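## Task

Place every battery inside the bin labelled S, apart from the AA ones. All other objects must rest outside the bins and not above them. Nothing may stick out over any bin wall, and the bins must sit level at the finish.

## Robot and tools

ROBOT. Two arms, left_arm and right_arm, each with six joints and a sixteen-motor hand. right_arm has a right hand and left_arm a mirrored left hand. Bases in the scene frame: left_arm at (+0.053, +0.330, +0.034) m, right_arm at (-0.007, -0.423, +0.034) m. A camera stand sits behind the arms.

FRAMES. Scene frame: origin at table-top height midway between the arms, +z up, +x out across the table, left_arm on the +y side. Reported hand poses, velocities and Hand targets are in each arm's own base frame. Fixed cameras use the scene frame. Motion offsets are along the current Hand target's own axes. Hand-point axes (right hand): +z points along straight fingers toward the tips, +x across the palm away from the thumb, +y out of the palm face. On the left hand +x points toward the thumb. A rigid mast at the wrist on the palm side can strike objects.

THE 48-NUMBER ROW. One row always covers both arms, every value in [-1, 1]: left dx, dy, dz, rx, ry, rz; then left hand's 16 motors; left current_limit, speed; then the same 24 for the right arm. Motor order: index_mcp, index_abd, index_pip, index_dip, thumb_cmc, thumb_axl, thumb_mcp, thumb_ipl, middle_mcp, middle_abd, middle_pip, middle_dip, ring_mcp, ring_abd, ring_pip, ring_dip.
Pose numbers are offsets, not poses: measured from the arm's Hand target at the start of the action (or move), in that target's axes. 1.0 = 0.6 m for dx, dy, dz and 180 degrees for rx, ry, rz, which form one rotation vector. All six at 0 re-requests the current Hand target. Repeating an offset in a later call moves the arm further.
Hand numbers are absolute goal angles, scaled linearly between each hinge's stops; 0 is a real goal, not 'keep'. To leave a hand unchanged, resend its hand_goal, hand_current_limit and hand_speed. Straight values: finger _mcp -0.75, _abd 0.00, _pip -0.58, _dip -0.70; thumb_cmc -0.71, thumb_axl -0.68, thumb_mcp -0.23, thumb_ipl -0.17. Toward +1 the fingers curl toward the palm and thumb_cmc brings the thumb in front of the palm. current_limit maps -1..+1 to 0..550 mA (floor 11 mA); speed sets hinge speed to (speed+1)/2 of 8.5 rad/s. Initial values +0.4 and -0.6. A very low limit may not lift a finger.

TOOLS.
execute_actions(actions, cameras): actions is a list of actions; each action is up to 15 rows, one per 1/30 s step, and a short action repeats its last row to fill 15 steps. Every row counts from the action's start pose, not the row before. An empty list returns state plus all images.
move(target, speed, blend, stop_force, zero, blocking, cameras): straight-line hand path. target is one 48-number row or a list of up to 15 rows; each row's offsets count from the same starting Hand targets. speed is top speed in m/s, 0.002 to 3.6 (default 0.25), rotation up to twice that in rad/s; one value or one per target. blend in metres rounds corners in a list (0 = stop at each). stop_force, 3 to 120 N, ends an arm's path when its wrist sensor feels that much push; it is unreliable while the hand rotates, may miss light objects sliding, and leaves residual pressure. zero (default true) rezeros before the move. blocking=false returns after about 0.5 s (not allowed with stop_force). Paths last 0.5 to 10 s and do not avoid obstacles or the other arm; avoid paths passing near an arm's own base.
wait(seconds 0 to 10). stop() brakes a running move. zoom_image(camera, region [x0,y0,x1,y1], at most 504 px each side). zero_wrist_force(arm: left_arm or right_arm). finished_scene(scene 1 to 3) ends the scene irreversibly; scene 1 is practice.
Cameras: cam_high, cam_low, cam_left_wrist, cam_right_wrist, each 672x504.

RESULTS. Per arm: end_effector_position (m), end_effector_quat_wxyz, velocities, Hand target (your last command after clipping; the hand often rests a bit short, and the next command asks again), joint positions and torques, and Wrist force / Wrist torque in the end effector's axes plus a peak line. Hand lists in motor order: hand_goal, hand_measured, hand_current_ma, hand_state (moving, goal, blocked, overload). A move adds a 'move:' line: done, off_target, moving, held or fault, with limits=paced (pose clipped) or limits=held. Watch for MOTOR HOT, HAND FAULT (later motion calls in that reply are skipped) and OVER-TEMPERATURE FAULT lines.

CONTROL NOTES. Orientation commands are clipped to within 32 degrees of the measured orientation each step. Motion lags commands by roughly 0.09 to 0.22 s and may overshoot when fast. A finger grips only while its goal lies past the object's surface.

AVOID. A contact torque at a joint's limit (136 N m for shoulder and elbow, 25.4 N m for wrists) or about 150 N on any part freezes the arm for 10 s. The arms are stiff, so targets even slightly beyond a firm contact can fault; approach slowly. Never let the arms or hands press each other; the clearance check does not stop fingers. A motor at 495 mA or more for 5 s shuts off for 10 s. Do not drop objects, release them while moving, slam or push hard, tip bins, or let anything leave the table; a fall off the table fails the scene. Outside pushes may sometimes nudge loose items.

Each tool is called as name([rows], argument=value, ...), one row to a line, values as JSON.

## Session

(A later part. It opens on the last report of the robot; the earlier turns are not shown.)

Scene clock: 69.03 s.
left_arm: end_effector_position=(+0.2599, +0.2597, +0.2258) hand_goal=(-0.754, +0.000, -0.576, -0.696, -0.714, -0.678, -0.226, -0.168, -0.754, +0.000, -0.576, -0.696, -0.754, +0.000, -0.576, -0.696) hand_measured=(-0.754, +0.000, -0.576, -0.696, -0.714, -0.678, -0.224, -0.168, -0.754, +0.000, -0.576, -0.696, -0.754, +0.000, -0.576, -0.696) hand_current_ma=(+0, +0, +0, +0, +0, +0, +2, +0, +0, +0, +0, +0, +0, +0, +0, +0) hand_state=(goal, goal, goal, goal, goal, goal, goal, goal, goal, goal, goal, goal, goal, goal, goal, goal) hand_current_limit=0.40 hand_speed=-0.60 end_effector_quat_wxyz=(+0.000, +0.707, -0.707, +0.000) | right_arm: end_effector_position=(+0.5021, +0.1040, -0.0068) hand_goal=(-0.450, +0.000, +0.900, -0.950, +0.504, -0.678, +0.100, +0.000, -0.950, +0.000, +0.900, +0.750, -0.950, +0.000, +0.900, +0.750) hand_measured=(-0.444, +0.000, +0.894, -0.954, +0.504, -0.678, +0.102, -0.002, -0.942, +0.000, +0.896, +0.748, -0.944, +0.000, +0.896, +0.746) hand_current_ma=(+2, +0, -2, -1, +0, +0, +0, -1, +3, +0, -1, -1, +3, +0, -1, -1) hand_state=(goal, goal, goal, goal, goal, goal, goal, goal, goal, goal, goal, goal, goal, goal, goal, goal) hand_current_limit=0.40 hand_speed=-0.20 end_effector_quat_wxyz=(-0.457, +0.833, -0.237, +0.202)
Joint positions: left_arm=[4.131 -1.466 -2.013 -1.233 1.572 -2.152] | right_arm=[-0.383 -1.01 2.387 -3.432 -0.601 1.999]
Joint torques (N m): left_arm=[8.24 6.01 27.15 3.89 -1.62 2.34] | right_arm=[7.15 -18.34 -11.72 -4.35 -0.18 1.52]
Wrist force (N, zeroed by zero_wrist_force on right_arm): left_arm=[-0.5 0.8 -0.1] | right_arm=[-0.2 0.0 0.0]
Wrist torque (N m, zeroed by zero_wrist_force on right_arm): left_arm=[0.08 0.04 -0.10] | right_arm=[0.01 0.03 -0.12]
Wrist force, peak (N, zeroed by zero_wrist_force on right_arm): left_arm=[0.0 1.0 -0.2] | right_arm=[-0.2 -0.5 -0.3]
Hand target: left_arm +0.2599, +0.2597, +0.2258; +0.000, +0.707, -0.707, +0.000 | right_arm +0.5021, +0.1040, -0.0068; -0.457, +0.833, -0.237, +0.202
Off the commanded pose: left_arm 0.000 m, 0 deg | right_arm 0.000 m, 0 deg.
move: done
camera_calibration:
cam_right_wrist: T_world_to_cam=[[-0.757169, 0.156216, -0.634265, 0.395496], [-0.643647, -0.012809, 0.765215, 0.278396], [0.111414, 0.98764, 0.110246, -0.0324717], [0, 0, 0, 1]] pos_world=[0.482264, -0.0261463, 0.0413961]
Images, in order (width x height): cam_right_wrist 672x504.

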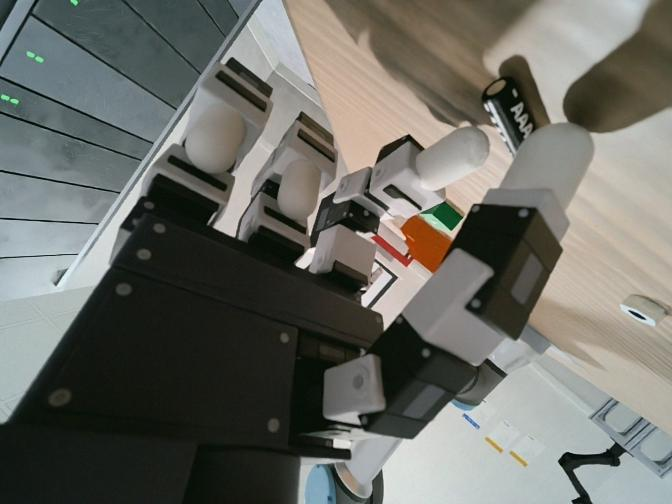

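move(target=[0,0,0,0,0,0,-0.754,0,-0.576,-0.696,-0.714,-0.678,-0.226,-0.168,-0.754,0,-0.576,-0.696,-0.754,0,-0.576,-0.696,0.4,-0.6,0,0,0,0,0,0,-0.1,0,0.85,-0.949,0.504,-0.678,0.14,0,-0.95,0,0.9,0.75,-0.95,0,0.9,0.75,0.1,-0.85], cameras=["cam_right_wrist"])

zoom_image(camera="cam_right_wrist", region=[400, 20, 651, 270])

Scene clock: 70.57 s.
left_arm: end_effector_position=(+0.2599, +0.2597, +0.2258) hand_goal=(-0.754, +0.000, -0.576, -0.696, -0.714, -0.678, -0.226, -0.168, -0.754, +0.000, -0.576, -0.696, -0.754, +0.000, -0.576, -0.696) hand_measured=(-0.754, +0.000, -0.576, -0.696, -0.714, -0.678, -0.224, -0.168, -0.754, +0.000, -0.576, -0.696, -0.754, +0.000, -0.576, -0.696) hand_current_ma=(+0, +0, +0, +0, +0, +0, +2, +0, +0, +0, +0, +0, +0, +0, +0, +0) hand_state=(goal, goal, goal, goal, goal, goal, goal, goal, goal, goal, goal, goal, goal, goal, goal, goal) hand_current_limit=0.40 hand_speed=-0.60 end_effector_quat_wxyz=(+0.000, +0.707, -0.707, +0.000) | right_arm: end_effector_position=(+0.5021, +0.1040, -0.0068) hand_goal=(-0.100, +0.000, +0.850, -0.950, +0.504, -0.678, +0.140, +0.000, -0.950, +0.000, +0.900, +0.750, -0.950, +0.000, +0.900, +0.750) hand_measured=(-0.202, +0.000, +0.820, -0.972, +0.504, -0.678, +0.108, -0.012, -0.942, +0.000, +0.896, +0.748, -0.944, +0.000, +0.896, +0.746) hand_current_ma=(-265, +0, -33, -19, +0, +0, -57, -11, +3, +0, -1, -1, +3, +0, -1, -1) hand_state=(blocked, goal, blocked, blocked, goal, goal, blocked, goal, goal, goal, goal, goal, goal, goal, goal, goal) hand_current_limit=0.10 hand_speed=-0.85 end_effector_quat_wxyz=(-0.457, +0.833, -0.237, +0.202)
Joint positions: left_arm=[4.131 -1.466 -2.013 -1.233 1.572 -2.152] | right_arm=[-0.383 -1.01 2.387 -3.432 -0.601 1.999]
Joint torques (N m): left_arm=[7.22 6.23 26.39 4.07 -1.64 2.17] | right_arm=[7.44 -18.26 -11.76 -4.16 -0.16 1.49]
Wrist force (N, zeroed by zero_wrist_force on right_arm): left_arm=[0.0 0.6 0.0] | right_arm=[0.0 -0.2 -0.2]
Wrist torque (N m, zeroed by zero_wrist_force on right_arm): left_arm=[0.04 -0.02 -0.05] | right_arm=[0.04 0.02 -0.11]
Wrist force, peak (N, zeroed by zero_wrist_force on right_arm): left_arm=[-0.1 1.0 -0.2] | right_arm=[0.1 -0.5 -0.5]
Hand target: left_arm +0.2599, +0.2597, +0.2258; +0.000, +0.707, -0.707, +0.000 | right_arm +0.5021, +0.1040, -0.0068; -0.457, +0.833, -0.237, +0.202
Off the commanded pose: left_arm 0.000 m, 0 deg | right_arm 0.000 m, 0 deg.
move: done
camera_calibration:
cam_right_wrist: T_world_to_cam=[[-0.757169, 0.156216, -0.634265, 0.395496], [-0.643647, -0.012809, 0.765215, 0.278396], [0.111414, 0.98764, 0.110246, -0.0324717], [0, 0, 0, 1]] pos_world=[0.482264, -0.0261463, 0.0413961]
Images, in order (width x height): cam_right_wrist 672x504.

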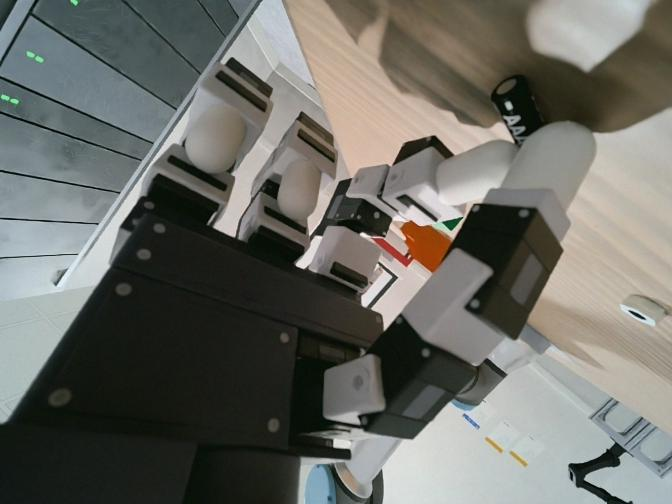

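Scaled by 2.008.

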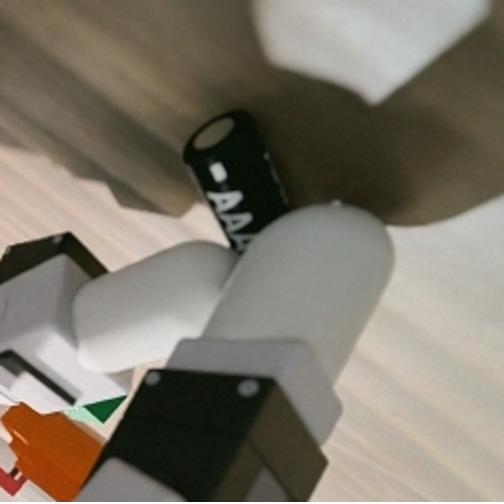

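move(target=[0,0,0,0,0,0,-0.754,0,-0.576,-0.696,-0.714,-0.678,-0.226,-0.168,-0.754,0,-0.576,-0.696,-0.754,0,-0.576,-0.696,0.4,-0.6,0.0050,-0.0357,-0.0208,0,0,0,-0.1,0,0.85,-0.949,0.504,-0.678,0.14,0,-0.95,0,0.9,0.75,-0.95,0,0.9,0.75,0.1,-0.85], speed=0.08)

move(target=[0,0,0,0,0,0,-0.754,0,-0.576,-0.696,-0.714,-0.678,-0.226,-0.168,-0.754,0,-0.576,-0.696,-0.754,0,-0.576,-0.696,0.4,-0.6,0,0,0,0,0,0,-0.47,0,0.91,-0.949,0.504,-0.678,0.13,-0.05,-0.95,0,0.9,0.75,-0.95,0,0.9,0.75,0.4,-0.6], cameras=["cam_right_wrist"])

zoom_image(camera="cam_right_wrist", region=[420, 0, 671, 250])

Scene clock: 79.47 s.
left_arm: end_effector_position=(+0.2599, +0.2597, +0.2258) hand_goal=(-0.754, +0.000, -0.576, -0.696, -0.714, -0.678, -0.226, -0.168, -0.754, +0.000, -0.576, -0.696, -0.754, +0.000, -0.576, -0.696) hand_measured=(-0.754, +0.000, -0.576, -0.696, -0.714, -0.678, -0.224, -0.168, -0.754, +0.000, -0.576, -0.696, -0.754, +0.000, -0.576, -0.696) hand_current_ma=(+0, +0, +0, +0, +0, +0, +2, +0, +0, +0, +0, +0, +0, +0, +0, +0) hand_state=(goal, goal, goal, goal, goal, goal, goal, goal, goal, goal, goal, goal, goal, goal, goal, goal) hand_current_limit=0.40 hand_speed=-0.60 end_effector_quat_wxyz=(+0.000, +0.707, -0.707, +0.000) | right_arm: end_effector_position=(+0.5020, +0.1041, +0.0181) hand_goal=(-0.100, +0.000, +0.850, -0.950, +0.504, -0.678, +0.140, +0.000, -0.950, +0.000, +0.900, +0.750, -0.950, +0.000, +0.900, +0.750) hand_measured=(-0.202, +0.000, +0.818, -0.972, +0.504, -0.678, +0.108, -0.012, -0.942, +0.000, +0.896, +0.748, -0.944, +0.000, +0.896, +0.746) hand_current_ma=(-262, +0, -35, -19, +0, +0, -57, -11, +3, +0, -1, -1, +3, +0, -1, -1) hand_state=(blocked, goal, blocked, blocked, goal, goal, blocked, goal, goal, goal, goal, goal, goal, goal, goal, goal) hand_current_limit=0.10 hand_speed=-0.85 end_effector_quat_wxyz=(-0.457, +0.833, -0.237, +0.202)
Joint positions: left_arm=[4.131 -1.466 -2.013 -1.233 1.572 -2.152] | right_arm=[-0.383 -1.093 2.39 -3.351 -0.601 1.999]
Joint torques (N m): left_arm=[7.77 6.24 26.16 4 -1.66 2.09] | right_arm=[-6.49 -40.11 -9.03 -0.3 1.53 -1.89]
Wrist force (N, zeroed by zero_wrist_force on right_arm): left_arm=[0.1 0.7 0.0] | right_arm=[-0.1 0.2 -0.2]
Wrist torque (N m, zeroed by zero_wrist_force on right_arm): left_arm=[0.05 -0.02 -0.04] | right_arm=[0.06 0.02 -0.01]
Wrist force, peak (N, zeroed by zero_wrist_force on right_arm): left_arm=[0.0 1.1 -0.1] | right_arm=[-0.1 -0.6 -0.3]
Hand target: left_arm +0.2599, +0.2597, +0.2258; +0.000, +0.707, -0.707, +0.000 | right_arm +0.5021, +0.1040, +0.0182; -0.457, +0.833, -0.237, +0.202
Off the commanded pose: left_arm 0.000 m, 0 deg | right_arm 0.000 m, 0 deg.
move: done

Scene clock: 80.03 s.
left_arm: end_effector_position=(+0.2599, +0.2597, +0.2258) hand_goal=(-0.754, +0.000, -0.576, -0.696, -0.714, -0.678, -0.226, -0.168, -0.754, +0.000, -0.576, -0.696, -0.754, +0.000, -0.576, -0.696) hand_measured=(-0.754, +0.000, -0.576, -0.696, -0.714, -0.678, -0.224, -0.168, -0.754, +0.000, -0.576, -0.696, -0.754, +0.000, -0.576, -0.696) hand_current_ma=(+0, +0, +0, +0, +0, +0, +2, +0, +0, +0, +0, +0, +0, +0, +0, +0) hand_state=(goal, goal, goal, goal, goal, goal, goal, goal, goal, goal, goal, goal, goal, goal, goal, goal) hand_current_limit=0.40 hand_speed=-0.60 end_effector_quat_wxyz=(+0.000, +0.707, -0.707, +0.000) | right_arm: end_effector_position=(+0.5021, +0.1040, +0.0182) hand_goal=(-0.470, +0.000, +0.910, -0.950, +0.504, -0.678, +0.130, -0.050, -0.950, +0.000, +0.900, +0.750, -0.950, +0.000, +0.900, +0.750) hand_measured=(-0.462, +0.000, +0.904, -0.954, +0.504, -0.678, +0.128, -0.048, -0.942, +0.000, +0.896, +0.748, -0.944, +0.000, +0.896, +0.746) hand_current_ma=(+4, +0, -2, -1, +0, +0, -1, +0, +3, +0, -1, -1, +3, +0, -1, -1) hand_state=(goal, goal, goal, goal, goal, goal, goal, goal, goal, goal, goal, goal, goal, goal, goal, goal) hand_current_limit=0.40 hand_speed=-0.60 end_effector_quat_wxyz=(-0.457, +0.833, -0.237, +0.202)
Joint positions: left_arm=[4.131 -1.466 -2.013 -1.233 1.572 -2.152] | right_arm=[-0.383 -1.093 2.39 -3.351 -0.601 1.999]
Joint torques (N m): left_arm=[7.38 5.87 26.72 4.16 -1.49 2.17] | right_arm=[-8.05 -40.87 -13.34 -0.66 2.26 -1.77]
Wrist force (N, zeroed by zero_wrist_force on right_arm): left_arm=[-0.2 0.7 -0.2] | right_arm=[-0.2 0.0 -0.3]
Wrist torque (N m, zeroed by zero_wrist_force on right_arm): left_arm=[0.07 0.00 -0.06] | right_arm=[0.03 0.03 -0.02]
Wrist force, peak (N, zeroed by zero_wrist_force on right_arm): left_arm=[0.0 0.9 -0.3] | right_arm=[-0.2 0.0 -0.3]
Hand target: left_arm +0.2599, +0.2597, +0.2258; +0.000, +0.707, -0.707, +0.000 | right_arm +0.5021, +0.1040, +0.0182; -0.457, +0.833, -0.237, +0.202
Off the commanded pose: left_arm 0.000 m, 0 deg | right_arm 0.000 m, 0 deg.
move: done
camera_calibration:
cam_right_wrist: T_world_to_cam=[[-0.757177, 0.156141, -0.634274, 0.411276], [-0.643655, -0.0128726, 0.765207, 0.259346], [0.111315, 0.987651, 0.110248, -0.0352675], [0, 0, 0, 1]] pos_world=[0.482264, -0.0260464, 0.0662961]
Images, in order (width x height): cam_right_wrist 672x504.

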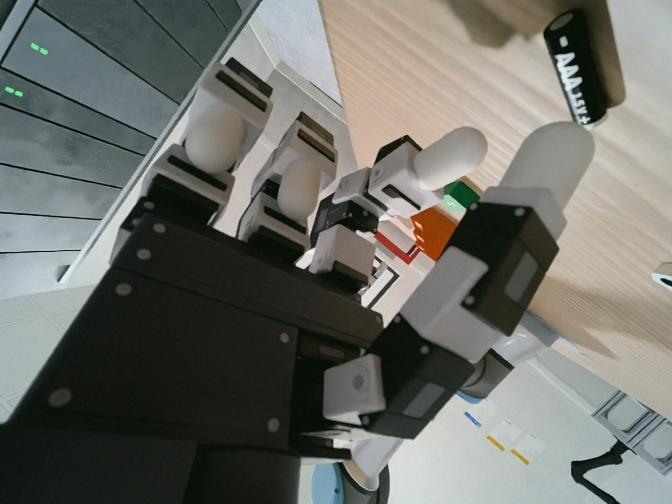

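Scaled by 2.008.

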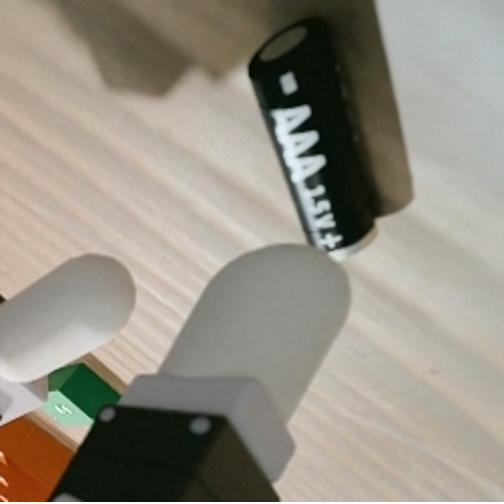

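move([
  [0,0,0,0,0,0,-0.754,0,-0.576,-0.696,-0.714,-0.678,-0.226,-0.168,-0.754,0,-0.576,-0.696,-0.754,0,-0.576,-0.696,0.4,-0.6,0.0030,0.0043,-0.0065,0.0027,-0.0195,-0.0114,-0.47,0,0.91,-0.949,0.504,-0.678,0.13,-0.05,-0.95,0,0.9,0.75,-0.95,0,0.9,0.75,0.4,-0.6],
  [0,0,0,0,0,0,-0.754,0,-0.576,-0.696,-0.714,-0.678,-0.226,-0.168,-0.754,0,-0.576,-0.696,-0.754,0,-0.576,-0.696,0.4,-0.6,-0.0022,0.0407,0.0147,0.0027,-0.0195,-0.0114,-0.47,0,0.91,-0.949,0.504,-0.678,0.13,-0.05,-0.95,0,0.9,0.75,-0.95,0,0.9,0.75,0.4,-0.6],
], speed=0.05, stop_force=4, cameras=["cam_right_wrist"])

zoom_image(camera="cam_right_wrist", region=[400, 20, 651, 270])

Scene clock: 88.67 s.
left_arm: end_effector_position=(+0.2599, +0.2597, +0.2258) hand_goal=(-0.754, +0.000, -0.576, -0.696, -0.714, -0.678, -0.226, -0.168, -0.754, +0.000, -0.576, -0.696, -0.754, +0.000, -0.576, -0.696) hand_measured=(-0.754, +0.000, -0.576, -0.696, -0.714, -0.678, -0.224, -0.168, -0.754, +0.000, -0.576, -0.696, -0.754, +0.000, -0.576, -0.696) hand_current_ma=(+0, +0, +0, +0, +0, +0, +2, +0, +0, +0, +0, +0, +0, +0, +0, +0) hand_state=(goal, goal, goal, goal, goal, goal, goal, goal, goal, goal, goal, goal, goal, goal, goal, goal) hand_current_limit=0.40 hand_speed=-0.60 end_effector_quat_wxyz=(+0.000, +0.707, -0.707, +0.000) | right_arm: end_effector_position=(+0.5008, +0.0992, -0.0074) hand_goal=(-0.470, +0.000, +0.910, -0.950, +0.504, -0.678, +0.130, -0.050, -0.950, +0.000, +0.900, +0.750, -0.950, +0.000, +0.900, +0.750) hand_measured=(-0.462, +0.000, +0.904, -0.954, +0.504, -0.678, +0.128, -0.048, -0.942, +0.000, +0.896, +0.748, -0.944, +0.000, +0.896, +0.746) hand_current_ma=(+4, +0, -2, -1, +0, +0, -1, +0, +3, +0, -1, -1, +3, +0, -1, -1) hand_state=(goal, goal, goal, goal, goal, goal, goal, goal, goal, goal, goal, goal, goal, goal, goal, goal) hand_current_limit=0.40 hand_speed=-0.60 end_effector_quat_wxyz=(-0.464, +0.841, -0.207, +0.185)
Joint positions: left_arm=[4.131 -1.466 -2.013 -1.233 1.572 -2.152] | right_arm=[-0.401 -1.042 2.378 -3.266 -0.565 1.85]
Joint torques (N m): left_arm=[6.59 5.17 26 4.07 -1.5 2.14] | right_arm=[7.53 -17.93 -12.27 -4.35 0.53 1.65]
Wrist force (N, zeroed by zero_wrist_force on right_arm): left_arm=[-0.1 0.6 0.0] | right_arm=[0.1 -0.1 0.0]
Wrist torque (N m, zeroed by zero_wrist_force on right_arm): left_arm=[0.05 0.00 -0.06] | right_arm=[-0.02 -0.03 -0.10]
Wrist force, peak (N, zeroed by zero_wrist_force on right_arm): left_arm=[0.1 1.0 -0.2] | right_arm=[-0.1 0.5 0.1]
Hand target: left_arm +0.2599, +0.2597, +0.2258; +0.000, +0.707, -0.707, +0.000 | right_arm +0.5008, +0.0992, -0.0074; -0.464, +0.841, -0.207, +0.185
Off the commanded pose: left_arm 0.000 m, 0 deg | right_arm 0.000 m, 0 deg.
move: done
camera_calibration:
cam_right_wrist: T_world_to_cam=[[-0.766404, 0.101725, -0.634253, 0.404891], [-0.641076, -0.0587489, 0.765226, 0.281218], [0.0405812, 0.993076, 0.110239, 0.00736114], [0, 0, 0, 1]] pos_world=[0.490293, -0.0319765, 0.0407961]
Images, in order (width x height): cam_right_wrist 672x504.

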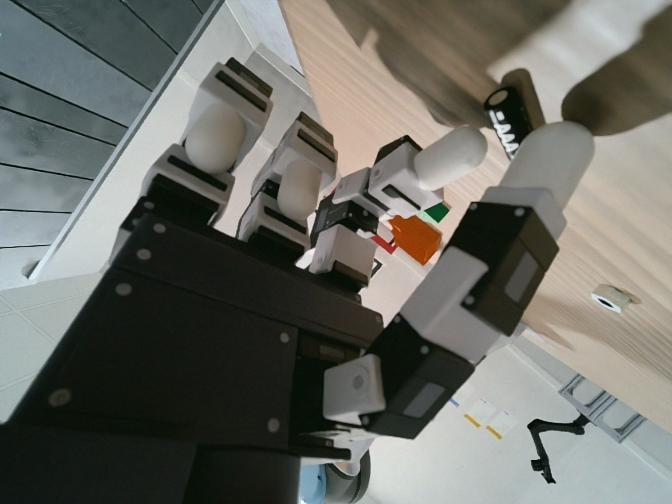

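Scaled by 2.008.

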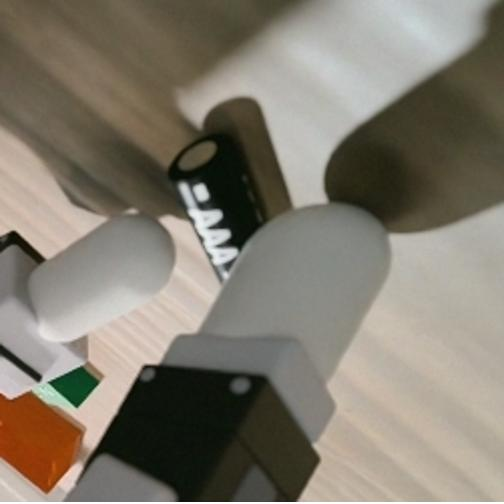

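move(target=[0,0,0,0,0,0,-0.754,0,-0.576,-0.696,-0.714,-0.678,-0.226,-0.168,-0.754,0,-0.576,-0.696,-0.754,0,-0.576,-0.696,0.4,-0.6,0,0,0,0,0,0,-0.38,0,0.86,-0.949,0.504,-0.678,0.2,-0.1,-0.95,0,0.9,0.75,-0.95,0,0.9,0.75,0.4,-0.85])

move(target=[0,0,0,0,0,0,-0.754,0,-0.576,-0.696,-0.714,-0.678,-0.226,-0.168,-0.754,0,-0.576,-0.696,-0.754,0,-0.576,-0.696,0.4,-0.6,0,0,0,0,0,0,-0.2,0,0.80,-0.949,0.504,-0.678,0.23,-0.1,-0.95,0,0.9,0.75,-0.95,0,0.9,0.75,0.1,-0.85], cameras=["cam_right_wrist"])

zoom_image(camera="cam_right_wrist", region=[400, 20, 651, 270])

Scene clock: 90.20 s.
left_arm: end_effector_position=(+0.2599, +0.2597, +0.2258) hand_goal=(-0.754, +0.000, -0.576, -0.696, -0.714, -0.678, -0.226, -0.168, -0.754, +0.000, -0.576, -0.696, -0.754, +0.000, -0.576, -0.696) hand_measured=(-0.754, +0.000, -0.576, -0.696, -0.714, -0.678, -0.224, -0.168, -0.754, +0.000, -0.576, -0.696, -0.754, +0.000, -0.576, -0.696) hand_current_ma=(+0, +0, +0, +0, +0, +0, +2, +0, +0, +0, +0, +0, +0, +0, +0, +0) hand_state=(goal, goal, goal, goal, goal, goal, goal, goal, goal, goal, goal, goal, goal, goal, goal, goal) hand_current_limit=0.40 hand_speed=-0.60 end_effector_quat_wxyz=(+0.000, +0.707, -0.707, +0.000) | right_arm: end_effector_position=(+0.5008, +0.0992, -0.0074) hand_goal=(-0.380, +0.000, +0.860, -0.950, +0.504, -0.678, +0.200, -0.100, -0.950, +0.000, +0.900, +0.750, -0.950, +0.000, +0.900, +0.750) hand_measured=(-0.380, +0.000, +0.860, -0.954, +0.504, -0.678, +0.196, -0.098, -0.942, +0.000, +0.896, +0.748, -0.944, +0.000, +0.896, +0.746) hand_current_ma=(+0, +0, +0, -1, +0, +0, -1, +0, +3, +0, -1, -1, +3, +0, -1, -1) hand_state=(goal, goal, goal, goal, goal, goal, goal, goal, goal, goal, goal, goal, goal, goal, goal, goal) hand_current_limit=0.40 hand_speed=-0.85 end_effector_quat_wxyz=(-0.464, +0.841, -0.207, +0.185)
Joint positions: left_arm=[4.131 -1.466 -2.013 -1.233 1.572 -2.152] | right_arm=[-0.401 -1.042 2.378 -3.266 -0.565 1.85]
Joint torques (N m): left_arm=[7.2 6.92 26.83 4.05 -1.62 1.79] | right_arm=[7.14 -18.07 -12.3 -4.39 0.44 1.53]
Wrist force (N, zeroed by zero_wrist_force on right_arm): left_arm=[-0.2 1.0 0.1] | right_arm=[0.1 0.4 0.0]
Wrist torque (N m, zeroed by zero_wrist_force on right_arm): left_arm=[0.09 0.01 -0.08] | right_arm=[0.04 -0.01 -0.09]
Wrist force, peak (N, zeroed by zero_wrist_force on right_arm): left_arm=[-0.2 1.0 0.1] | right_arm=[0.0 0.0 -0.4]
Hand target: left_arm +0.2599, +0.2597, +0.2258; +0.000, +0.707, -0.707, +0.000 | right_arm +0.5008, +0.0992, -0.0074; -0.464, +0.841, -0.207, +0.185
Off the commanded pose: left_arm 0.000 m, 0 deg | right_arm 0.000 m, 0 deg.
move: done

Scene clock: 90.80 s.
left_arm: end_effector_position=(+0.2599, +0.2597, +0.2258) hand_goal=(-0.754, +0.000, -0.576, -0.696, -0.714, -0.678, -0.226, -0.168, -0.754, +0.000, -0.576, -0.696, -0.754, +0.000, -0.576, -0.696) hand_measured=(-0.754, +0.000, -0.576, -0.696, -0.714, -0.678, -0.224, -0.168, -0.754, +0.000, -0.576, -0.696, -0.754, +0.000, -0.576, -0.696) hand_current_ma=(+0, +0, +0, +0, +0, +0, +2, +0, +0, +0, +0, +0, +0, +0, +0, +0) hand_state=(goal, goal, goal, goal, goal, goal, goal, goal, goal, goal, goal, goal, goal, goal, goal, goal) hand_current_limit=0.40 hand_speed=-0.60 end_effector_quat_wxyz=(+0.000, +0.707, -0.707, +0.000) | right_arm: end_effector_position=(+0.5008, +0.0992, -0.0073) hand_goal=(-0.200, +0.000, +0.800, -0.950, +0.504, -0.678, +0.230, -0.100, -0.950, +0.000, +0.900, +0.750, -0.950, +0.000, +0.900, +0.750) hand_measured=(-0.282, +0.000, +0.806, -0.952, +0.506, -0.678, +0.182, -0.122, -0.942, +0.000, +0.896, +0.748, -0.944, +0.000, +0.896, +0.746) hand_current_ma=(-181, +0, +2, +0, +0, +0, -107, -32, +3, +0, -1, -1, +3, +0, -1, -1) hand_state=(blocked, goal, goal, goal, goal, goal, blocked, blocked, goal, goal, goal, goal, goal, goal, goal, goal) hand_current_limit=0.10 hand_speed=-0.85 end_effector_quat_wxyz=(-0.464, +0.841, -0.207, +0.185)
Joint positions: left_arm=[4.131 -1.466 -2.013 -1.233 1.572 -2.152] | right_arm=[-0.401 -1.042 2.378 -3.266 -0.565 1.851]
Joint torques (N m): left_arm=[6.85 6.43 26.72 3.96 -1.66 2.12] | right_arm=[5.81 -17.92 -9.69 -2.85 0.39 0.84]
Wrist force (N, zeroed by zero_wrist_force on right_arm): left_arm=[0.0 0.9 0.0] | right_arm=[0.3 -3.4 -0.8]
Wrist torque (N m, zeroed by zero_wrist_force on right_arm): left_arm=[0.08 -0.02 -0.05] | right_arm=[-0.09 -0.02 -0.04]
Wrist force, peak (N, zeroed by zero_wrist_force on right_arm): left_arm=[-0.1 0.9 -0.1] | right_arm=[0.3 -4.9 -1.1]
Hand target: left_arm +0.2599, +0.2597, +0.2258; +0.000, +0.707, -0.707, +0.000 | right_arm +0.5008, +0.0992, -0.0074; -0.464, +0.841, -0.207, +0.185
Off the commanded pose: left_arm 0.000 m, 0 deg | right_arm 0.000 m, 0 deg.
move: done
camera_calibration:
cam_right_wrist: T_world_to_cam=[[-0.766355, 0.101731, -0.634311, 0.404869], [-0.641134, -0.0587413, 0.765177, 0.281249], [0.0405821, 0.993076, 0.11024, 0.00736065], [0, 0, 0, 1]] pos_world=[0.490293, -0.0319765, 0.040796]
Images, in order (width x height): cam_right_wrist 672x504.

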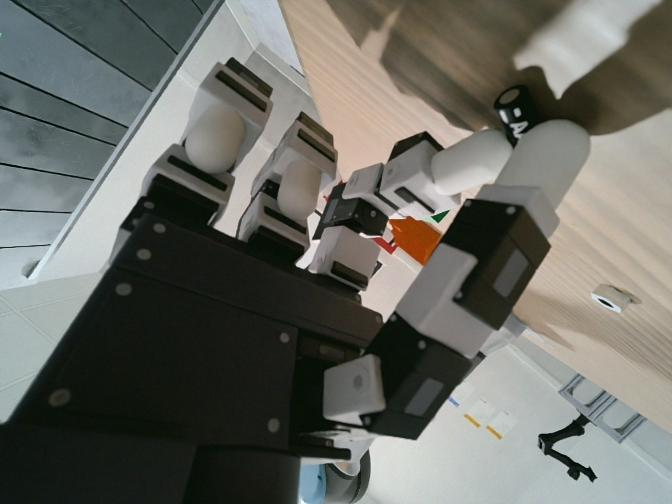

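Scaled by 2.008.

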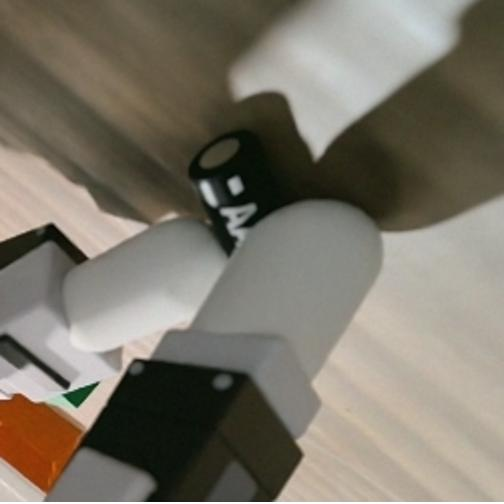

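move(target=[0,0,0,0,0,0,-0.754,0,-0.576,-0.696,-0.714,-0.678,-0.226,-0.168,-0.754,0,-0.576,-0.696,-0.754,0,-0.576,-0.696,0.4,-0.6,0,0,0,0,0,0,-0.1,0,0.80,-0.949,0.504,-0.678,0.27,-0.1,-0.95,0,0.9,0.75,-0.95,0,0.9,0.75,0.1,-0.85])

move(target=[0,0,0,0,0,0,-0.754,0,-0.576,-0.696,-0.714,-0.678,-0.226,-0.168,-0.754,0,-0.576,-0.696,-0.754,0,-0.576,-0.696,0.4,-0.6,0.0040,-0.0286,-0.0167,0,0,0,-0.1,0,0.80,-0.949,0.504,-0.678,0.27,-0.1,-0.95,0,0.9,0.75,-0.95,0,0.9,0.75,0.1,-0.85], speed=0.04, cameras=["cam_right_wrist"])

zoom_image(camera="cam_right_wrist", region=[400, 20, 651, 270])

Scene clock: 92.77 s.
left_arm: end_effector_position=(+0.2599, +0.2597, +0.2258) hand_goal=(-0.754, +0.000, -0.576, -0.696, -0.714, -0.678, -0.226, -0.168, -0.754, +0.000, -0.576, -0.696, -0.754, +0.000, -0.576, -0.696) hand_measured=(-0.754, +0.000, -0.576, -0.696, -0.714, -0.678, -0.224, -0.168, -0.754, +0.000, -0.576, -0.696, -0.754, +0.000, -0.576, -0.696) hand_current_ma=(+0, +0, +0, +0, +0, +0, +2, +0, +0, +0, +0, +0, +0, +0, +0, +0) hand_state=(goal, goal, goal, goal, goal, goal, goal, goal, goal, goal, goal, goal, goal, goal, goal, goal) hand_current_limit=0.40 hand_speed=-0.60 end_effector_quat_wxyz=(+0.000, +0.707, -0.707, +0.000) | right_arm: end_effector_position=(+0.5008, +0.0992, -0.0074) hand_goal=(-0.100, +0.000, +0.800, -0.950, +0.504, -0.678, +0.270, -0.100, -0.950, +0.000, +0.900, +0.750, -0.950, +0.000, +0.900, +0.750) hand_measured=(-0.264, +0.000, +0.800, -0.956, +0.506, -0.678, +0.182, -0.130, -0.942, +0.000, +0.896, +0.748, -0.944, +0.000, +0.896, +0.746) hand_current_ma=(-302, +0, +0, -3, +0, +0, -284, -55, +3, +0, -1, -1, +3, +0, -1, -1) hand_state=(blocked, goal, goal, goal, goal, goal, blocked, blocked, goal, goal, goal, goal, goal, goal, goal, goal) hand_current_limit=0.10 hand_speed=-0.85 end_effector_quat_wxyz=(-0.464, +0.841, -0.207, +0.185)
Joint positions: left_arm=[4.131 -1.466 -2.013 -1.233 1.572 -2.152] | right_arm=[-0.401 -1.042 2.378 -3.266 -0.565 1.85]
Joint torques (N m): left_arm=[6.36 5.95 26.03 3.85 -1.65 2.17] | right_arm=[0.79 -18.16 -2.45 -0.43 0.47 -0.89]
Wrist force (N, zeroed by zero_wrist_force on right_arm): left_arm=[-0.1 0.9 0.1] | right_arm=[0.3 -3.2 -0.9]
Wrist torque (N m, zeroed by zero_wrist_force on right_arm): left_arm=[0.07 0.00 -0.06] | right_arm=[-0.07 -0.03 -0.03]
Wrist force, peak (N, zeroed by zero_wrist_force on right_arm): left_arm=[-0.2 1.0 0.0] | right_arm=[0.3 -3.6 -1.2]
Hand target: left_arm +0.2599, +0.2597, +0.2258; +0.000, +0.707, -0.707, +0.000 | right_arm +0.5008, +0.0992, -0.0074; -0.464, +0.841, -0.207, +0.185
Off the commanded pose: left_arm 0.000 m, 0 deg | right_arm 0.000 m, 0 deg.
move: done

Scene clock: 93.70 s.
left_arm: end_effector_position=(+0.2599, +0.2597, +0.2258) hand_goal=(-0.754, +0.000, -0.576, -0.696, -0.714, -0.678, -0.226, -0.168, -0.754, +0.000, -0.576, -0.696, -0.754, +0.000, -0.576, -0.696) hand_measured=(-0.754, +0.000, -0.576, -0.696, -0.714, -0.678, -0.224, -0.168, -0.754, +0.000, -0.576, -0.696, -0.754, +0.000, -0.576, -0.696) hand_current_ma=(+0, +0, +0, +0, +0, +0, +2, +0, +0, +0, +0, +0, +0, +0, +0, +0) hand_state=(goal, goal, goal, goal, goal, goal, goal, goal, goal, goal, goal, goal, goal, goal, goal, goal) hand_current_limit=0.40 hand_speed=-0.60 end_effector_quat_wxyz=(+0.000, +0.707, -0.707, +0.000) | right_arm: end_effector_position=(+0.5007, +0.0992, +0.0126) hand_goal=(-0.100, +0.000, +0.800, -0.950, +0.504, -0.678, +0.270, -0.100, -0.950, +0.000, +0.900, +0.750, -0.950, +0.000, +0.900, +0.750) hand_measured=(-0.224, +0.000, +0.776, -0.966, +0.510, -0.676, +0.194, -0.128, -0.942, +0.000, +0.896, +0.748, -0.944, +0.000, +0.896, +0.746) hand_current_ma=(-302, +0, -21, -12, +2, +1, -227, -47, +3, +0, -1, -1, +3, +0, -1, -1) hand_state=(blocked, goal, blocked, goal, goal, goal, blocked, blocked, goal, goal, goal, goal, goal, goal, goal, goal) hand_current_limit=0.10 hand_speed=-0.85 end_effector_quat_wxyz=(-0.464, +0.841, -0.207, +0.185)
Joint positions: left_arm=[4.131 -1.466 -2.013 -1.233 1.572 -2.152] | right_arm=[-0.401 -1.108 2.379 -3.201 -0.565 1.851]
Joint torques (N m): left_arm=[6.62 5.98 25.78 3.96 -1.6 2.16] | right_arm=[-1.81 -40.07 -13.81 -0.47 1.01 -1.9]
Wrist force (N, zeroed by zero_wrist_force on right_arm): left_arm=[-0.1 0.9 0.1] | right_arm=[-0.2 0.2 -0.4]
Wrist torque (N m, zeroed by zero_wrist_force on right_arm): left_arm=[0.06 0.00 -0.06] | right_arm=[0.06 0.03 -0.05]
Wrist force, peak (N, zeroed by zero_wrist_force on right_arm): left_arm=[-0.2 1.0 -0.3] | right_arm=[0.4 -3.3 -1.0]
Hand target: left_arm +0.2599, +0.2597, +0.2258; +0.000, +0.707, -0.707, +0.000 | right_arm +0.5008, +0.0992, +0.0127; -0.464, +0.841, -0.207, +0.185
Off the commanded pose: left_arm 0.000 m, 0 deg | right_arm 0.000 m, 0 deg.
move: done
camera_calibration:
cam_right_wrist: T_world_to_cam=[[-0.766447, 0.101644, -0.634214, 0.417592], [-0.641031, -0.0588187, 0.765258, 0.265887], [0.0404805, 0.99308, 0.110239, 0.00520603], [0, 0, 0, 1]] pos_world=[0.490293, -0.0319767, 0.0607962]
Images, in order (width x height): cam_right_wrist 672x504.

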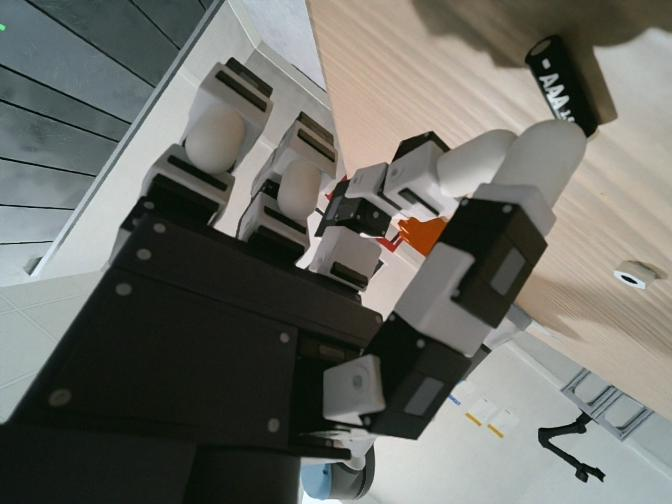

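Scaled by 2.008.

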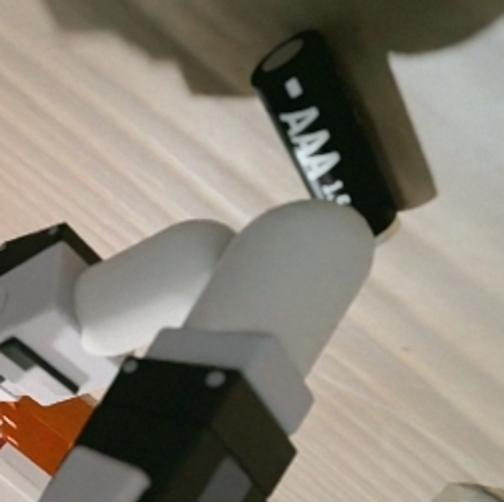

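move([
  [0,0,0,0,0,0,-0.754,0,-0.576,-0.696,-0.714,-0.678,-0.226,-0.168,-0.754,0,-0.576,-0.696,-0.754,0,-0.576,-0.696,0.4,-0.6,0.0095,-0.0676,-0.0394,0,0,0,-0.1,0,0.80,-0.949,0.504,-0.678,0.27,-0.1,-0.95,0,0.9,0.75,-0.95,0,0.9,0.75,0.1,-0.85],
  [0,0,0,0,0,0,-0.754,0,-0.576,-0.696,-0.714,-0.678,-0.226,-0.168,-0.754,0,-0.576,-0.696,-0.754,0,-0.576,-0.696,0.4,-0.6,0.0125,-0.0228,-0.1158,-0.0529,0.3764,0.2194,-0.78,0,0.653,-0.406,0.466,-0.678,0.036,0.02,-0.95,0,0.9,0.75,-0.95,0,0.9,0.75,0.4,-0.4],
], speed=[0.15,0.3], cameras=["cam_right_wrist"])

zoom_image(camera="cam_right_wrist", region=[420, 0, 671, 250])

Scene clock: 110.03 s.
left_arm: end_effector_position=(+0.2599, +0.2597, +0.2258) hand_goal=(-0.754, +0.000, -0.576, -0.696, -0.714, -0.678, -0.226, -0.168, -0.754, +0.000, -0.576, -0.696, -0.754, +0.000, -0.576, -0.696) hand_measured=(-0.754, +0.000, -0.576, -0.696, -0.714, -0.678, -0.224, -0.168, -0.754, +0.000, -0.576, -0.696, -0.754, +0.000, -0.576, -0.696) hand_current_ma=(+0, +0, +0, +0, +0, +0, +2, +0, +0, +0, +0, +0, +0, +0, +0, +0) hand_state=(goal, goal, goal, goal, goal, goal, goal, goal, goal, goal, goal, goal, goal, goal, goal, goal) hand_current_limit=0.40 hand_speed=-0.60 end_effector_quat_wxyz=(+0.000, +0.707, -0.707, +0.000) | right_arm: end_effector_position=(+0.4746, +0.0530, +0.0601) hand_goal=(-0.780, +0.000, +0.652, -0.406, +0.466, -0.678, +0.036, +0.020, -0.950, +0.000, +0.900, +0.750, -0.950, +0.000, +0.900, +0.750) hand_measured=(-0.766, +0.000, +0.652, -0.410, +0.468, -0.676, +0.038, +0.018, -0.942, +0.000, +0.896, +0.748, -0.944, +0.000, +0.896, +0.746) hand_current_ma=(+9, +0, +0, -1, +1, +1, +1, -1, +3, +0, -1, -1, +3, +0, -1, -1) hand_state=(goal, goal, goal, goal, goal, goal, goal, goal, goal, goal, goal, goal, goal, goal, goal, goal) hand_current_limit=0.40 hand_speed=-0.40 end_effector_quat_wxyz=(+0.240, -0.518, +0.694, -0.438)
Joint positions: left_arm=[4.131 -1.466 -2.013 -1.233 1.572 -2.152] | right_arm=[-0.078 -1.136 2.479 -3.933 -1.873 3.182]
Joint torques (N m): left_arm=[7.17 6.15 25.94 3.88 -1.72 2.1] | right_arm=[7.55 -38.4 -11.88 -0.81 -1.77 1.59]
Wrist force (N, zeroed by zero_wrist_force on right_arm): left_arm=[-0.2 0.6 0.1] | right_arm=[0.1 -0.2 -0.2]
Wrist torque (N m, zeroed by zero_wrist_force on right_arm): left_arm=[0.03 0.01 -0.06] | right_arm=[-0.02 0.00 -0.10]
Wrist force, peak (N, zeroed by zero_wrist_force on right_arm): left_arm=[-0.1 1.1 0.0] | right_arm=[0.3 -0.7 -0.5]
Hand target: left_arm +0.2599, +0.2597, +0.2258; +0.000, +0.707, -0.707, +0.000 | right_arm +0.4746, +0.0530, +0.0601; +0.240, -0.518, +0.694, -0.438
Off the commanded pose: left_arm 0.000 m, 0 deg | right_arm 0.000 m, 0 deg.
move: done
camera_calibration:
cam_right_wrist: T_world_to_cam=[[-0.0467456, 0.770733, -0.635441, 0.0554435], [-0.179708, 0.619268, 0.764337, -0.0447603], [0.982609, 0.149923, 0.109559, -0.355524], [0, 0, 0, 1]] pos_world=[0.343889, 0.0382878, 0.108394]
Images, in order (width x height): cam_right_wrist 672x504.

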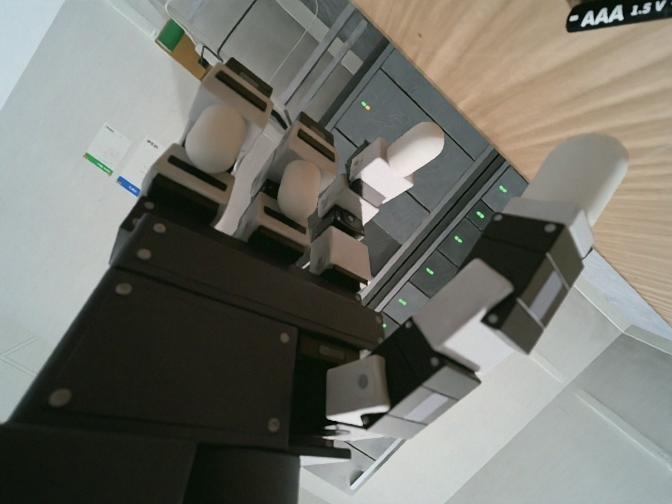

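Scaled by 2.008.

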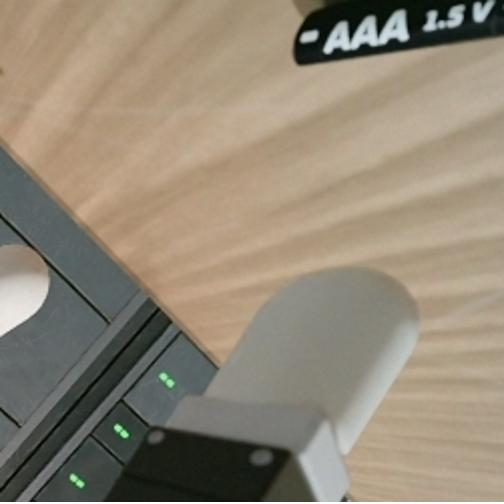

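move(target=[0,0,0,0,0,0,-0.754,0,-0.576,-0.696,-0.714,-0.678,-0.226,-0.168,-0.754,0,-0.576,-0.696,-0.754,0,-0.576,-0.696,0.4,-0.6,-0.0093,0.0660,-0.1155,0,0,0,-0.78,0,0.653,-0.406,0.466,-0.678,0.036,0.02,-0.95,0,0.9,0.75,-0.95,0,0.9,0.75,0.4,-0.4], speed=0.2, cameras=["cam_right_wrist"])

zoom_image(camera="cam_right_wrist", region=[440, 40, 640, 190])

Scene clock: 113.40 s.
left_arm: end_effector_position=(+0.2599, +0.2597, +0.2258) hand_goal=(-0.754, +0.000, -0.576, -0.696, -0.714, -0.678, -0.226, -0.168, -0.754, +0.000, -0.576, -0.696, -0.754, +0.000, -0.576, -0.696) hand_measured=(-0.754, +0.000, -0.576, -0.696, -0.714, -0.678, -0.224, -0.168, -0.754, +0.000, -0.576, -0.696, -0.754, +0.000, -0.576, -0.696) hand_current_ma=(+0, +0, +0, +0, +0, +0, +2, +0, +0, +0, +0, +0, +0, +0, +0, +0) hand_state=(goal, goal, goal, goal, goal, goal, goal, goal, goal, goal, goal, goal, goal, goal, goal, goal) hand_current_limit=0.40 hand_speed=-0.60 end_effector_quat_wxyz=(+0.000, +0.707, -0.707, +0.000) | right_arm: end_effector_position=(+0.4019, +0.0862, +0.0602) hand_goal=(-0.780, +0.000, +0.652, -0.406, +0.466, -0.678, +0.036, +0.020, -0.950, +0.000, +0.900, +0.750, -0.950, +0.000, +0.900, +0.750) hand_measured=(-0.768, +0.000, +0.652, -0.410, +0.468, -0.676, +0.038, +0.018, -0.942, +0.000, +0.896, +0.748, -0.944, +0.000, +0.896, +0.746) hand_current_ma=(+9, +0, +0, -1, +1, +1, +1, -1, +3, +0, -1, -1, +3, +0, -1, -1) hand_state=(goal, goal, goal, goal, goal, goal, goal, goal, goal, goal, goal, goal, goal, goal, goal, goal) hand_current_limit=0.40 hand_speed=-0.40 end_effector_quat_wxyz=(+0.240, -0.518, +0.694, -0.438)
Joint positions: left_arm=[4.131 -1.466 -2.013 -1.233 1.572 -2.152] | right_arm=[0.03 -1.186 2.636 -4.019 -1.965 3.244]
Joint torques (N m): left_arm=[5.61 5.93 25.74 3.96 -1.7 1.94] | right_arm=[7.96 -33.68 2.04 -4.44 -1.98 1.46]
Wrist force (N, zeroed by zero_wrist_force on right_arm): left_arm=[-0.1 0.7 -0.1] | right_arm=[-0.1 0.0 0.0]
Wrist torque (N m, zeroed by zero_wrist_force on right_arm): left_arm=[0.06 0.00 -0.07] | right_arm=[0.01 0.02 -0.11]
Wrist force, peak (N, zeroed by zero_wrist_force on right_arm): left_arm=[0.0 1.0 -0.3] | right_arm=[-0.3 0.7 -1.4]
Hand target: left_arm +0.2599, +0.2597, +0.2258; +0.000, +0.707, -0.707, +0.000 | right_arm +0.4018, +0.0862, +0.0602; +0.240, -0.518, +0.694, -0.438
Off the commanded pose: left_arm 0.000 m, 0 deg | right_arm 0.000 m, 0 deg.
move: done
camera_calibration:
cam_right_wrist: T_world_to_cam=[[-0.0467456, 0.770733, -0.635441, 0.0264568], [-0.179708, 0.619268, 0.764337, -0.0783848], [0.982609, 0.149923, 0.109559, -0.289066], [0, 0, 0, 1]] pos_world=[0.271189, 0.0714878, 0.108394]
Images, in order (width x height): cam_right_wrist 672x504.

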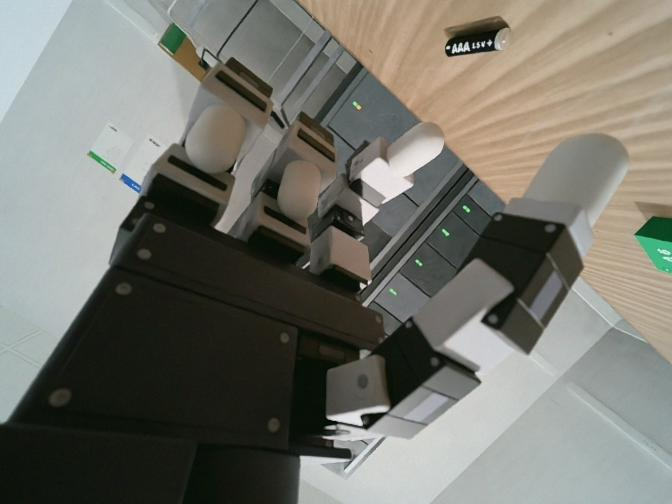

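Scaled by 2.520.

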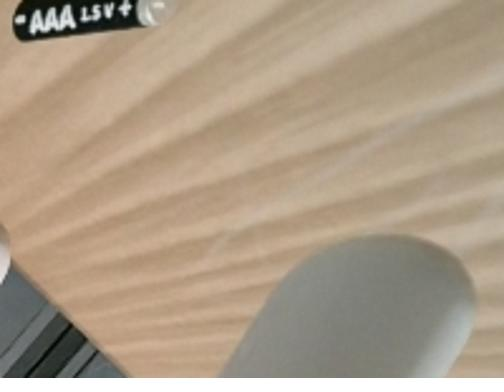

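zoom_image(camera="cam_right_wrist", region=[430, 0, 530, 75])

Scaled by 5.040.

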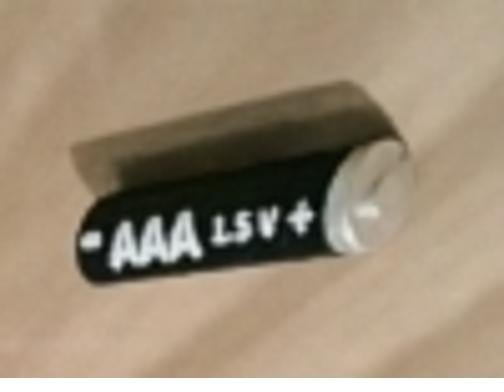

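move(target=[0,0,0,0,0,0,-0.754,0,-0.576,-0.696,-0.714,-0.678,-0.226,-0.168,-0.754,0,-0.576,-0.696,-0.754,0,-0.576,-0.696,0.4,-0.6,-0.0055,0.0050,0.1407,-0.0027,0.0190,0.0111,-0.78,0,0.653,-0.406,0.466,-0.678,0.036,0.02,-0.95,0,0.9,0.75,-0.95,0,0.9,0.75,0.4,-0.4], speed=0.15, cameras=["cam_right_wrist"])

zoom_image(camera="cam_right_wrist", region=[380, 0, 671, 240])

Scene clock: 117.20 s.
left_arm: end_effector_position=(+0.2599, +0.2597, +0.2258) hand_goal=(-0.754, +0.000, -0.576, -0.696, -0.714, -0.678, -0.226, -0.168, -0.754, +0.000, -0.576, -0.696, -0.754, +0.000, -0.576, -0.696) hand_measured=(-0.754, +0.000, -0.576, -0.696, -0.714, -0.678, -0.224, -0.168, -0.754, +0.000, -0.576, -0.696, -0.754, +0.000, -0.576, -0.696) hand_current_ma=(+0, +0, +0, +0, +0, +0, +2, +0, +0, +0, +0, +0, +0, +0, +0, +0) hand_state=(goal, goal, goal, goal, goal, goal, goal, goal, goal, goal, goal, goal, goal, goal, goal, goal) hand_current_limit=0.40 hand_speed=-0.60 end_effector_quat_wxyz=(+0.000, +0.707, -0.707, +0.000) | right_arm: end_effector_position=(+0.4678, +0.0591, +0.0150) hand_goal=(-0.780, +0.000, +0.652, -0.406, +0.466, -0.678, +0.036, +0.020, -0.950, +0.000, +0.900, +0.750, -0.950, +0.000, +0.900, +0.750) hand_measured=(-0.768, +0.000, +0.652, -0.410, +0.468, -0.676, +0.038, +0.018, -0.942, +0.000, +0.896, +0.748, -0.944, +0.000, +0.896, +0.746) hand_current_ma=(+9, +0, +0, -1, +1, +1, +0, -1, +3, +0, -1, -1, +3, +0, -1, -1) hand_state=(goal, goal, goal, goal, goal, goal, goal, goal, goal, goal, goal, goal, goal, goal, goal, goal) hand_current_limit=0.40 hand_speed=-0.40 end_effector_quat_wxyz=(+0.224, -0.494, +0.712, -0.447)
Joint positions: left_arm=[4.131 -1.466 -2.013 -1.233 1.572 -2.152] | right_arm=[-0.028 -0.97 2.468 -4.064 -1.974 3.25]
Joint torques (N m): left_arm=[5.2 5.89 26.78 4.03 -1.68 2.05] | right_arm=[-7.35 -16.97 -10.27 -0.88 -1.89 1.58]
Wrist force (N, zeroed by zero_wrist_force on right_arm): left_arm=[0.2 0.8 -0.2] | right_arm=[-0.1 0.2 -0.4]
Wrist torque (N m, zeroed by zero_wrist_force on right_arm): left_arm=[0.08 -0.05 -0.04] | right_arm=[0.05 0.01 -0.11]
Wrist force, peak (N, zeroed by zero_wrist_force on right_arm): left_arm=[0.1 0.9 -0.4] | right_arm=[-0.4 0.0 -1.2]
Hand target: left_arm +0.2599, +0.2597, +0.2258; +0.000, +0.707, -0.707, +0.000 | right_arm +0.4679, +0.0591, +0.0149; +0.224, -0.494, +0.712, -0.447
Off the commanded pose: left_arm 0.000 m, 0 deg | right_arm 0.000 m, 0 deg.
move: done
camera_calibration:
cam_right_wrist: T_world_to_cam=[[0.00698405, 0.772096, -0.635468, -0.00353009], [-0.136212, 0.630294, 0.764314, -0.0362231], [0.990655, 0.0812204, 0.109571, -0.344537], [0, 0, 0, 1]] pos_world=[0.336408, 0.0535402, 0.0631938]
Images, in order (width x height): cam_right_wrist 672x504.

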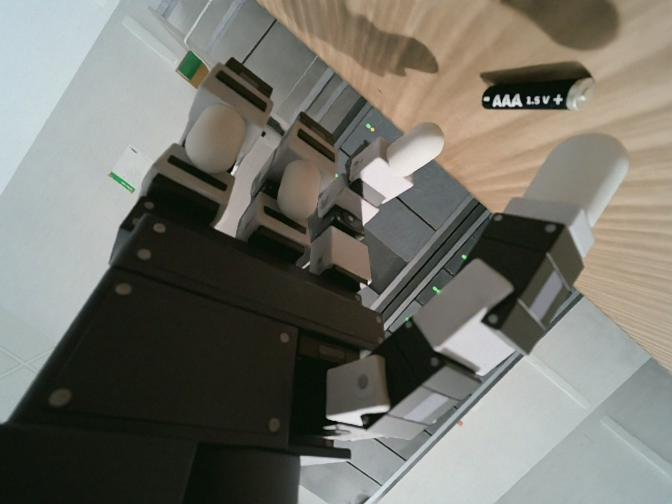

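Scaled by 1.732.

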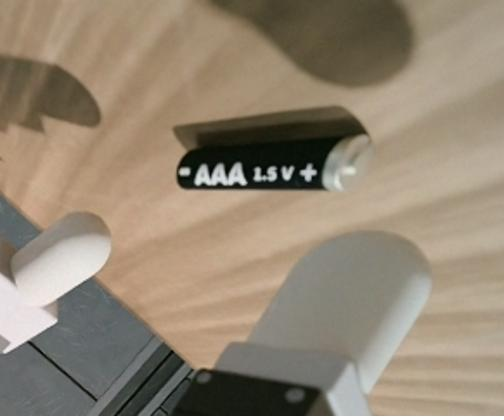

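zero_wrist_force(arm="right_arm")

move(target=[0,0,0,0,0,0,-0.754,0,-0.576,-0.696,-0.714,-0.678,-0.226,-0.168,-0.754,0,-0.576,-0.696,-0.754,0,-0.576,-0.696,0.4,-0.6,-0.0062,0.0305,0.0193,0,0,0,-0.78,0,0.653,-0.406,0.466,-0.678,0.036,0.02,-0.95,0,0.9,0.75,-0.95,0,0.9,0.75,0.4,-0.4], speed=0.05, stop_force=4)

move(target=[0,0,0,0,0,0,-0.754,0,-0.576,-0.696,-0.714,-0.678,-0.226,-0.168,-0.754,0,-0.576,-0.696,-0.754,0,-0.576,-0.696,0.4,-0.6,0,0,0,0,0,0,-0.70,0,0.653,-0.406,0.466,-0.678,0.12,-0.04,-0.95,0,0.9,0.75,-0.95,0,0.9,0.75,0.4,-0.8], cameras=["cam_right_wrist"])

zoom_image(camera="cam_right_wrist", region=[380, 0, 671, 240])

Wrist force sensor zeroed.

Scene clock: 120.87 s.
left_arm: end_effector_position=(+0.2599, +0.2597, +0.2258) hand_goal=(-0.754, +0.000, -0.576, -0.696, -0.714, -0.678, -0.226, -0.168, -0.754, +0.000, -0.576, -0.696, -0.754, +0.000, -0.576, -0.696) hand_measured=(-0.754, +0.000, -0.576, -0.696, -0.714, -0.678, -0.224, -0.168, -0.754, +0.000, -0.576, -0.696, -0.754, +0.000, -0.576, -0.696) hand_current_ma=(+0, +0, +0, +0, +0, +0, +2, +0, +0, +0, +0, +0, +0, +0, +0, +0) hand_state=(goal, goal, goal, goal, goal, goal, goal, goal, goal, goal, goal, goal, goal, goal, goal, goal) hand_current_limit=0.40 hand_speed=-0.60 end_effector_quat_wxyz=(+0.000, +0.707, -0.707, +0.000) | right_arm: end_effector_position=(+0.4690, +0.0598, -0.0070) hand_goal=(-0.780, +0.000, +0.652, -0.406, +0.466, -0.678, +0.036, +0.020, -0.950, +0.000, +0.900, +0.750, -0.950, +0.000, +0.900, +0.750) hand_measured=(-0.768, +0.000, +0.652, -0.410, +0.468, -0.676, +0.038, +0.018, -0.942, +0.000, +0.896, +0.748, -0.944, +0.000, +0.896, +0.746) hand_current_ma=(+9, +0, +0, -1, +1, +1, +0, -1, +3, +0, -1, -1, +3, +0, -1, -1) hand_state=(goal, goal, goal, goal, goal, goal, goal, goal, goal, goal, goal, goal, goal, goal, goal, goal) hand_current_limit=0.40 hand_speed=-0.40 end_effector_quat_wxyz=(+0.224, -0.494, +0.712, -0.447)
Joint positions: left_arm=[4.131 -1.466 -2.013 -1.233 1.572 -2.152] | right_arm=[-0.026 -0.888 2.454 -4.131 -1.976 3.252]
Joint torques (N m): left_arm=[5.67 6.69 26.27 4.06 -1.71 1.85] | right_arm=[7.43 -19.21 -7.68 -4.43 -1.89 0.16]
Wrist force (N, zeroed by zero_wrist_force on right_arm): left_arm=[-0.1 0.6 0.0] | right_arm=[-0.1 -0.3 0.3]
Wrist torque (N m, zeroed by zero_wrist_force on right_arm): left_arm=[0.04 0.00 -0.06] | right_arm=[-0.07 0.01 -0.02]
Wrist force, peak (N, zeroed by zero_wrist_force on right_arm): left_arm=[0.0 1.0 -0.1] | right_arm=[0.0 -0.7 0.0]
Hand target: left_arm +0.2599, +0.2597, +0.2258; +0.000, +0.707, -0.707, +0.000 | right_arm +0.4690, +0.0598, -0.0070; +0.224, -0.494, +0.712, -0.447
Off the commanded pose: left_arm 0.000 m, 0 deg | right_arm 0.000 m, 0 deg.
move: done

Scene clock: 121.37 s.
left_arm: end_effector_position=(+0.2599, +0.2597, +0.2258) hand_goal=(-0.754, +0.000, -0.576, -0.696, -0.714, -0.678, -0.226, -0.168, -0.754, +0.000, -0.576, -0.696, -0.754, +0.000, -0.576, -0.696) hand_measured=(-0.754, +0.000, -0.576, -0.696, -0.714, -0.678, -0.224, -0.168, -0.754, +0.000, -0.576, -0.696, -0.754, +0.000, -0.576, -0.696) hand_current_ma=(+0, +0, +0, +0, +0, +0, +2, +0, +0, +0, +0, +0, +0, +0, +0, +0) hand_state=(goal, goal, goal, goal, goal, goal, goal, goal, goal, goal, goal, goal, goal, goal, goal, goal) hand_current_limit=0.40 hand_speed=-0.60 end_effector_quat_wxyz=(+0.000, +0.707, -0.707, +0.000) | right_arm: end_effector_position=(+0.4690, +0.0598, -0.0070) hand_goal=(-0.700, +0.000, +0.652, -0.406, +0.466, -0.678, +0.120, -0.040, -0.950, +0.000, +0.900, +0.750, -0.950, +0.000, +0.900, +0.750) hand_measured=(-0.698, +0.000, +0.652, -0.410, +0.468, -0.676, +0.118, -0.038, -0.942, +0.000, +0.896, +0.748, -0.944, +0.000, +0.896, +0.746) hand_current_ma=(+1, +0, +0, -1, +1, +1, -1, +0, +3, +0, -1, -1, +3, +0, -1, -1) hand_state=(goal, goal, goal, goal, goal, goal, goal, goal, goal, goal, goal, goal, goal, goal, goal, goal) hand_current_limit=0.40 hand_speed=-0.80 end_effector_quat_wxyz=(+0.224, -0.494, +0.712, -0.447)
Joint positions: left_arm=[4.131 -1.466 -2.013 -1.233 1.572 -2.152] | right_arm=[-0.026 -0.888 2.454 -4.131 -1.976 3.252]
Joint torques (N m): left_arm=[5.4 4.85 25.57 3.82 -1.68 1.83] | right_arm=[7.04 -18.56 -7.59 -4.33 -1.95 -0.71]
Wrist force (N, zeroed by zero_wrist_force on right_arm): left_arm=[-0.1 0.9 -0.1] | right_arm=[0.0 -0.1 0.2]
Wrist torque (N m, zeroed by zero_wrist_force on right_arm): left_arm=[0.09 -0.01 -0.06] | right_arm=[-0.04 0.00 -0.01]
Wrist force, peak (N, zeroed by zero_wrist_force on right_arm): left_arm=[-0.1 0.9 -0.1] | right_arm=[-0.2 -0.4 0.4]
Hand target: left_arm +0.2599, +0.2597, +0.2258; +0.000, +0.707, -0.707, +0.000 | right_arm +0.4690, +0.0598, -0.0070; +0.224, -0.494, +0.712, -0.447
Off the commanded pose: left_arm 0.000 m, 0 deg | right_arm 0.000 m, 0 deg.
move: done
camera_calibration:
cam_right_wrist: T_world_to_cam=[[0.00698746, 0.772136, -0.635418, -0.0180008], [-0.136059, 0.630259, 0.76437, -0.0198144], [0.990676, 0.0811135, 0.10946, -0.34338], [0, 0, 0, 1]] pos_world=[0.337609, 0.0542401, 0.041294]
Images, in order (width x height): cam_right_wrist 672x504.

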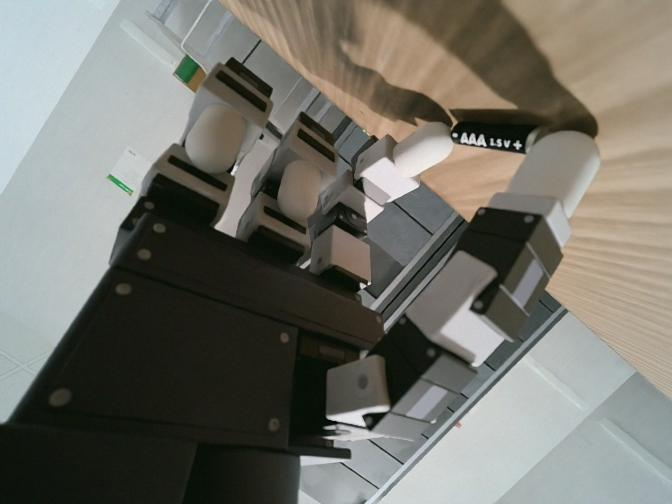

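Scaled by 1.732.

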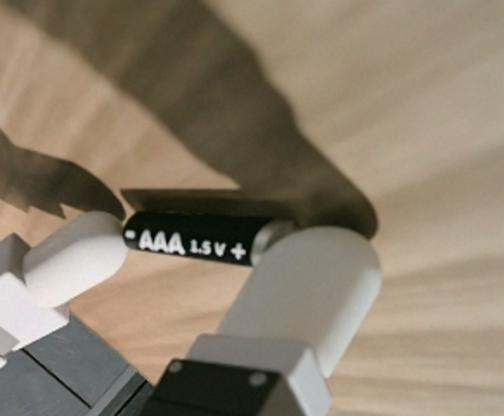

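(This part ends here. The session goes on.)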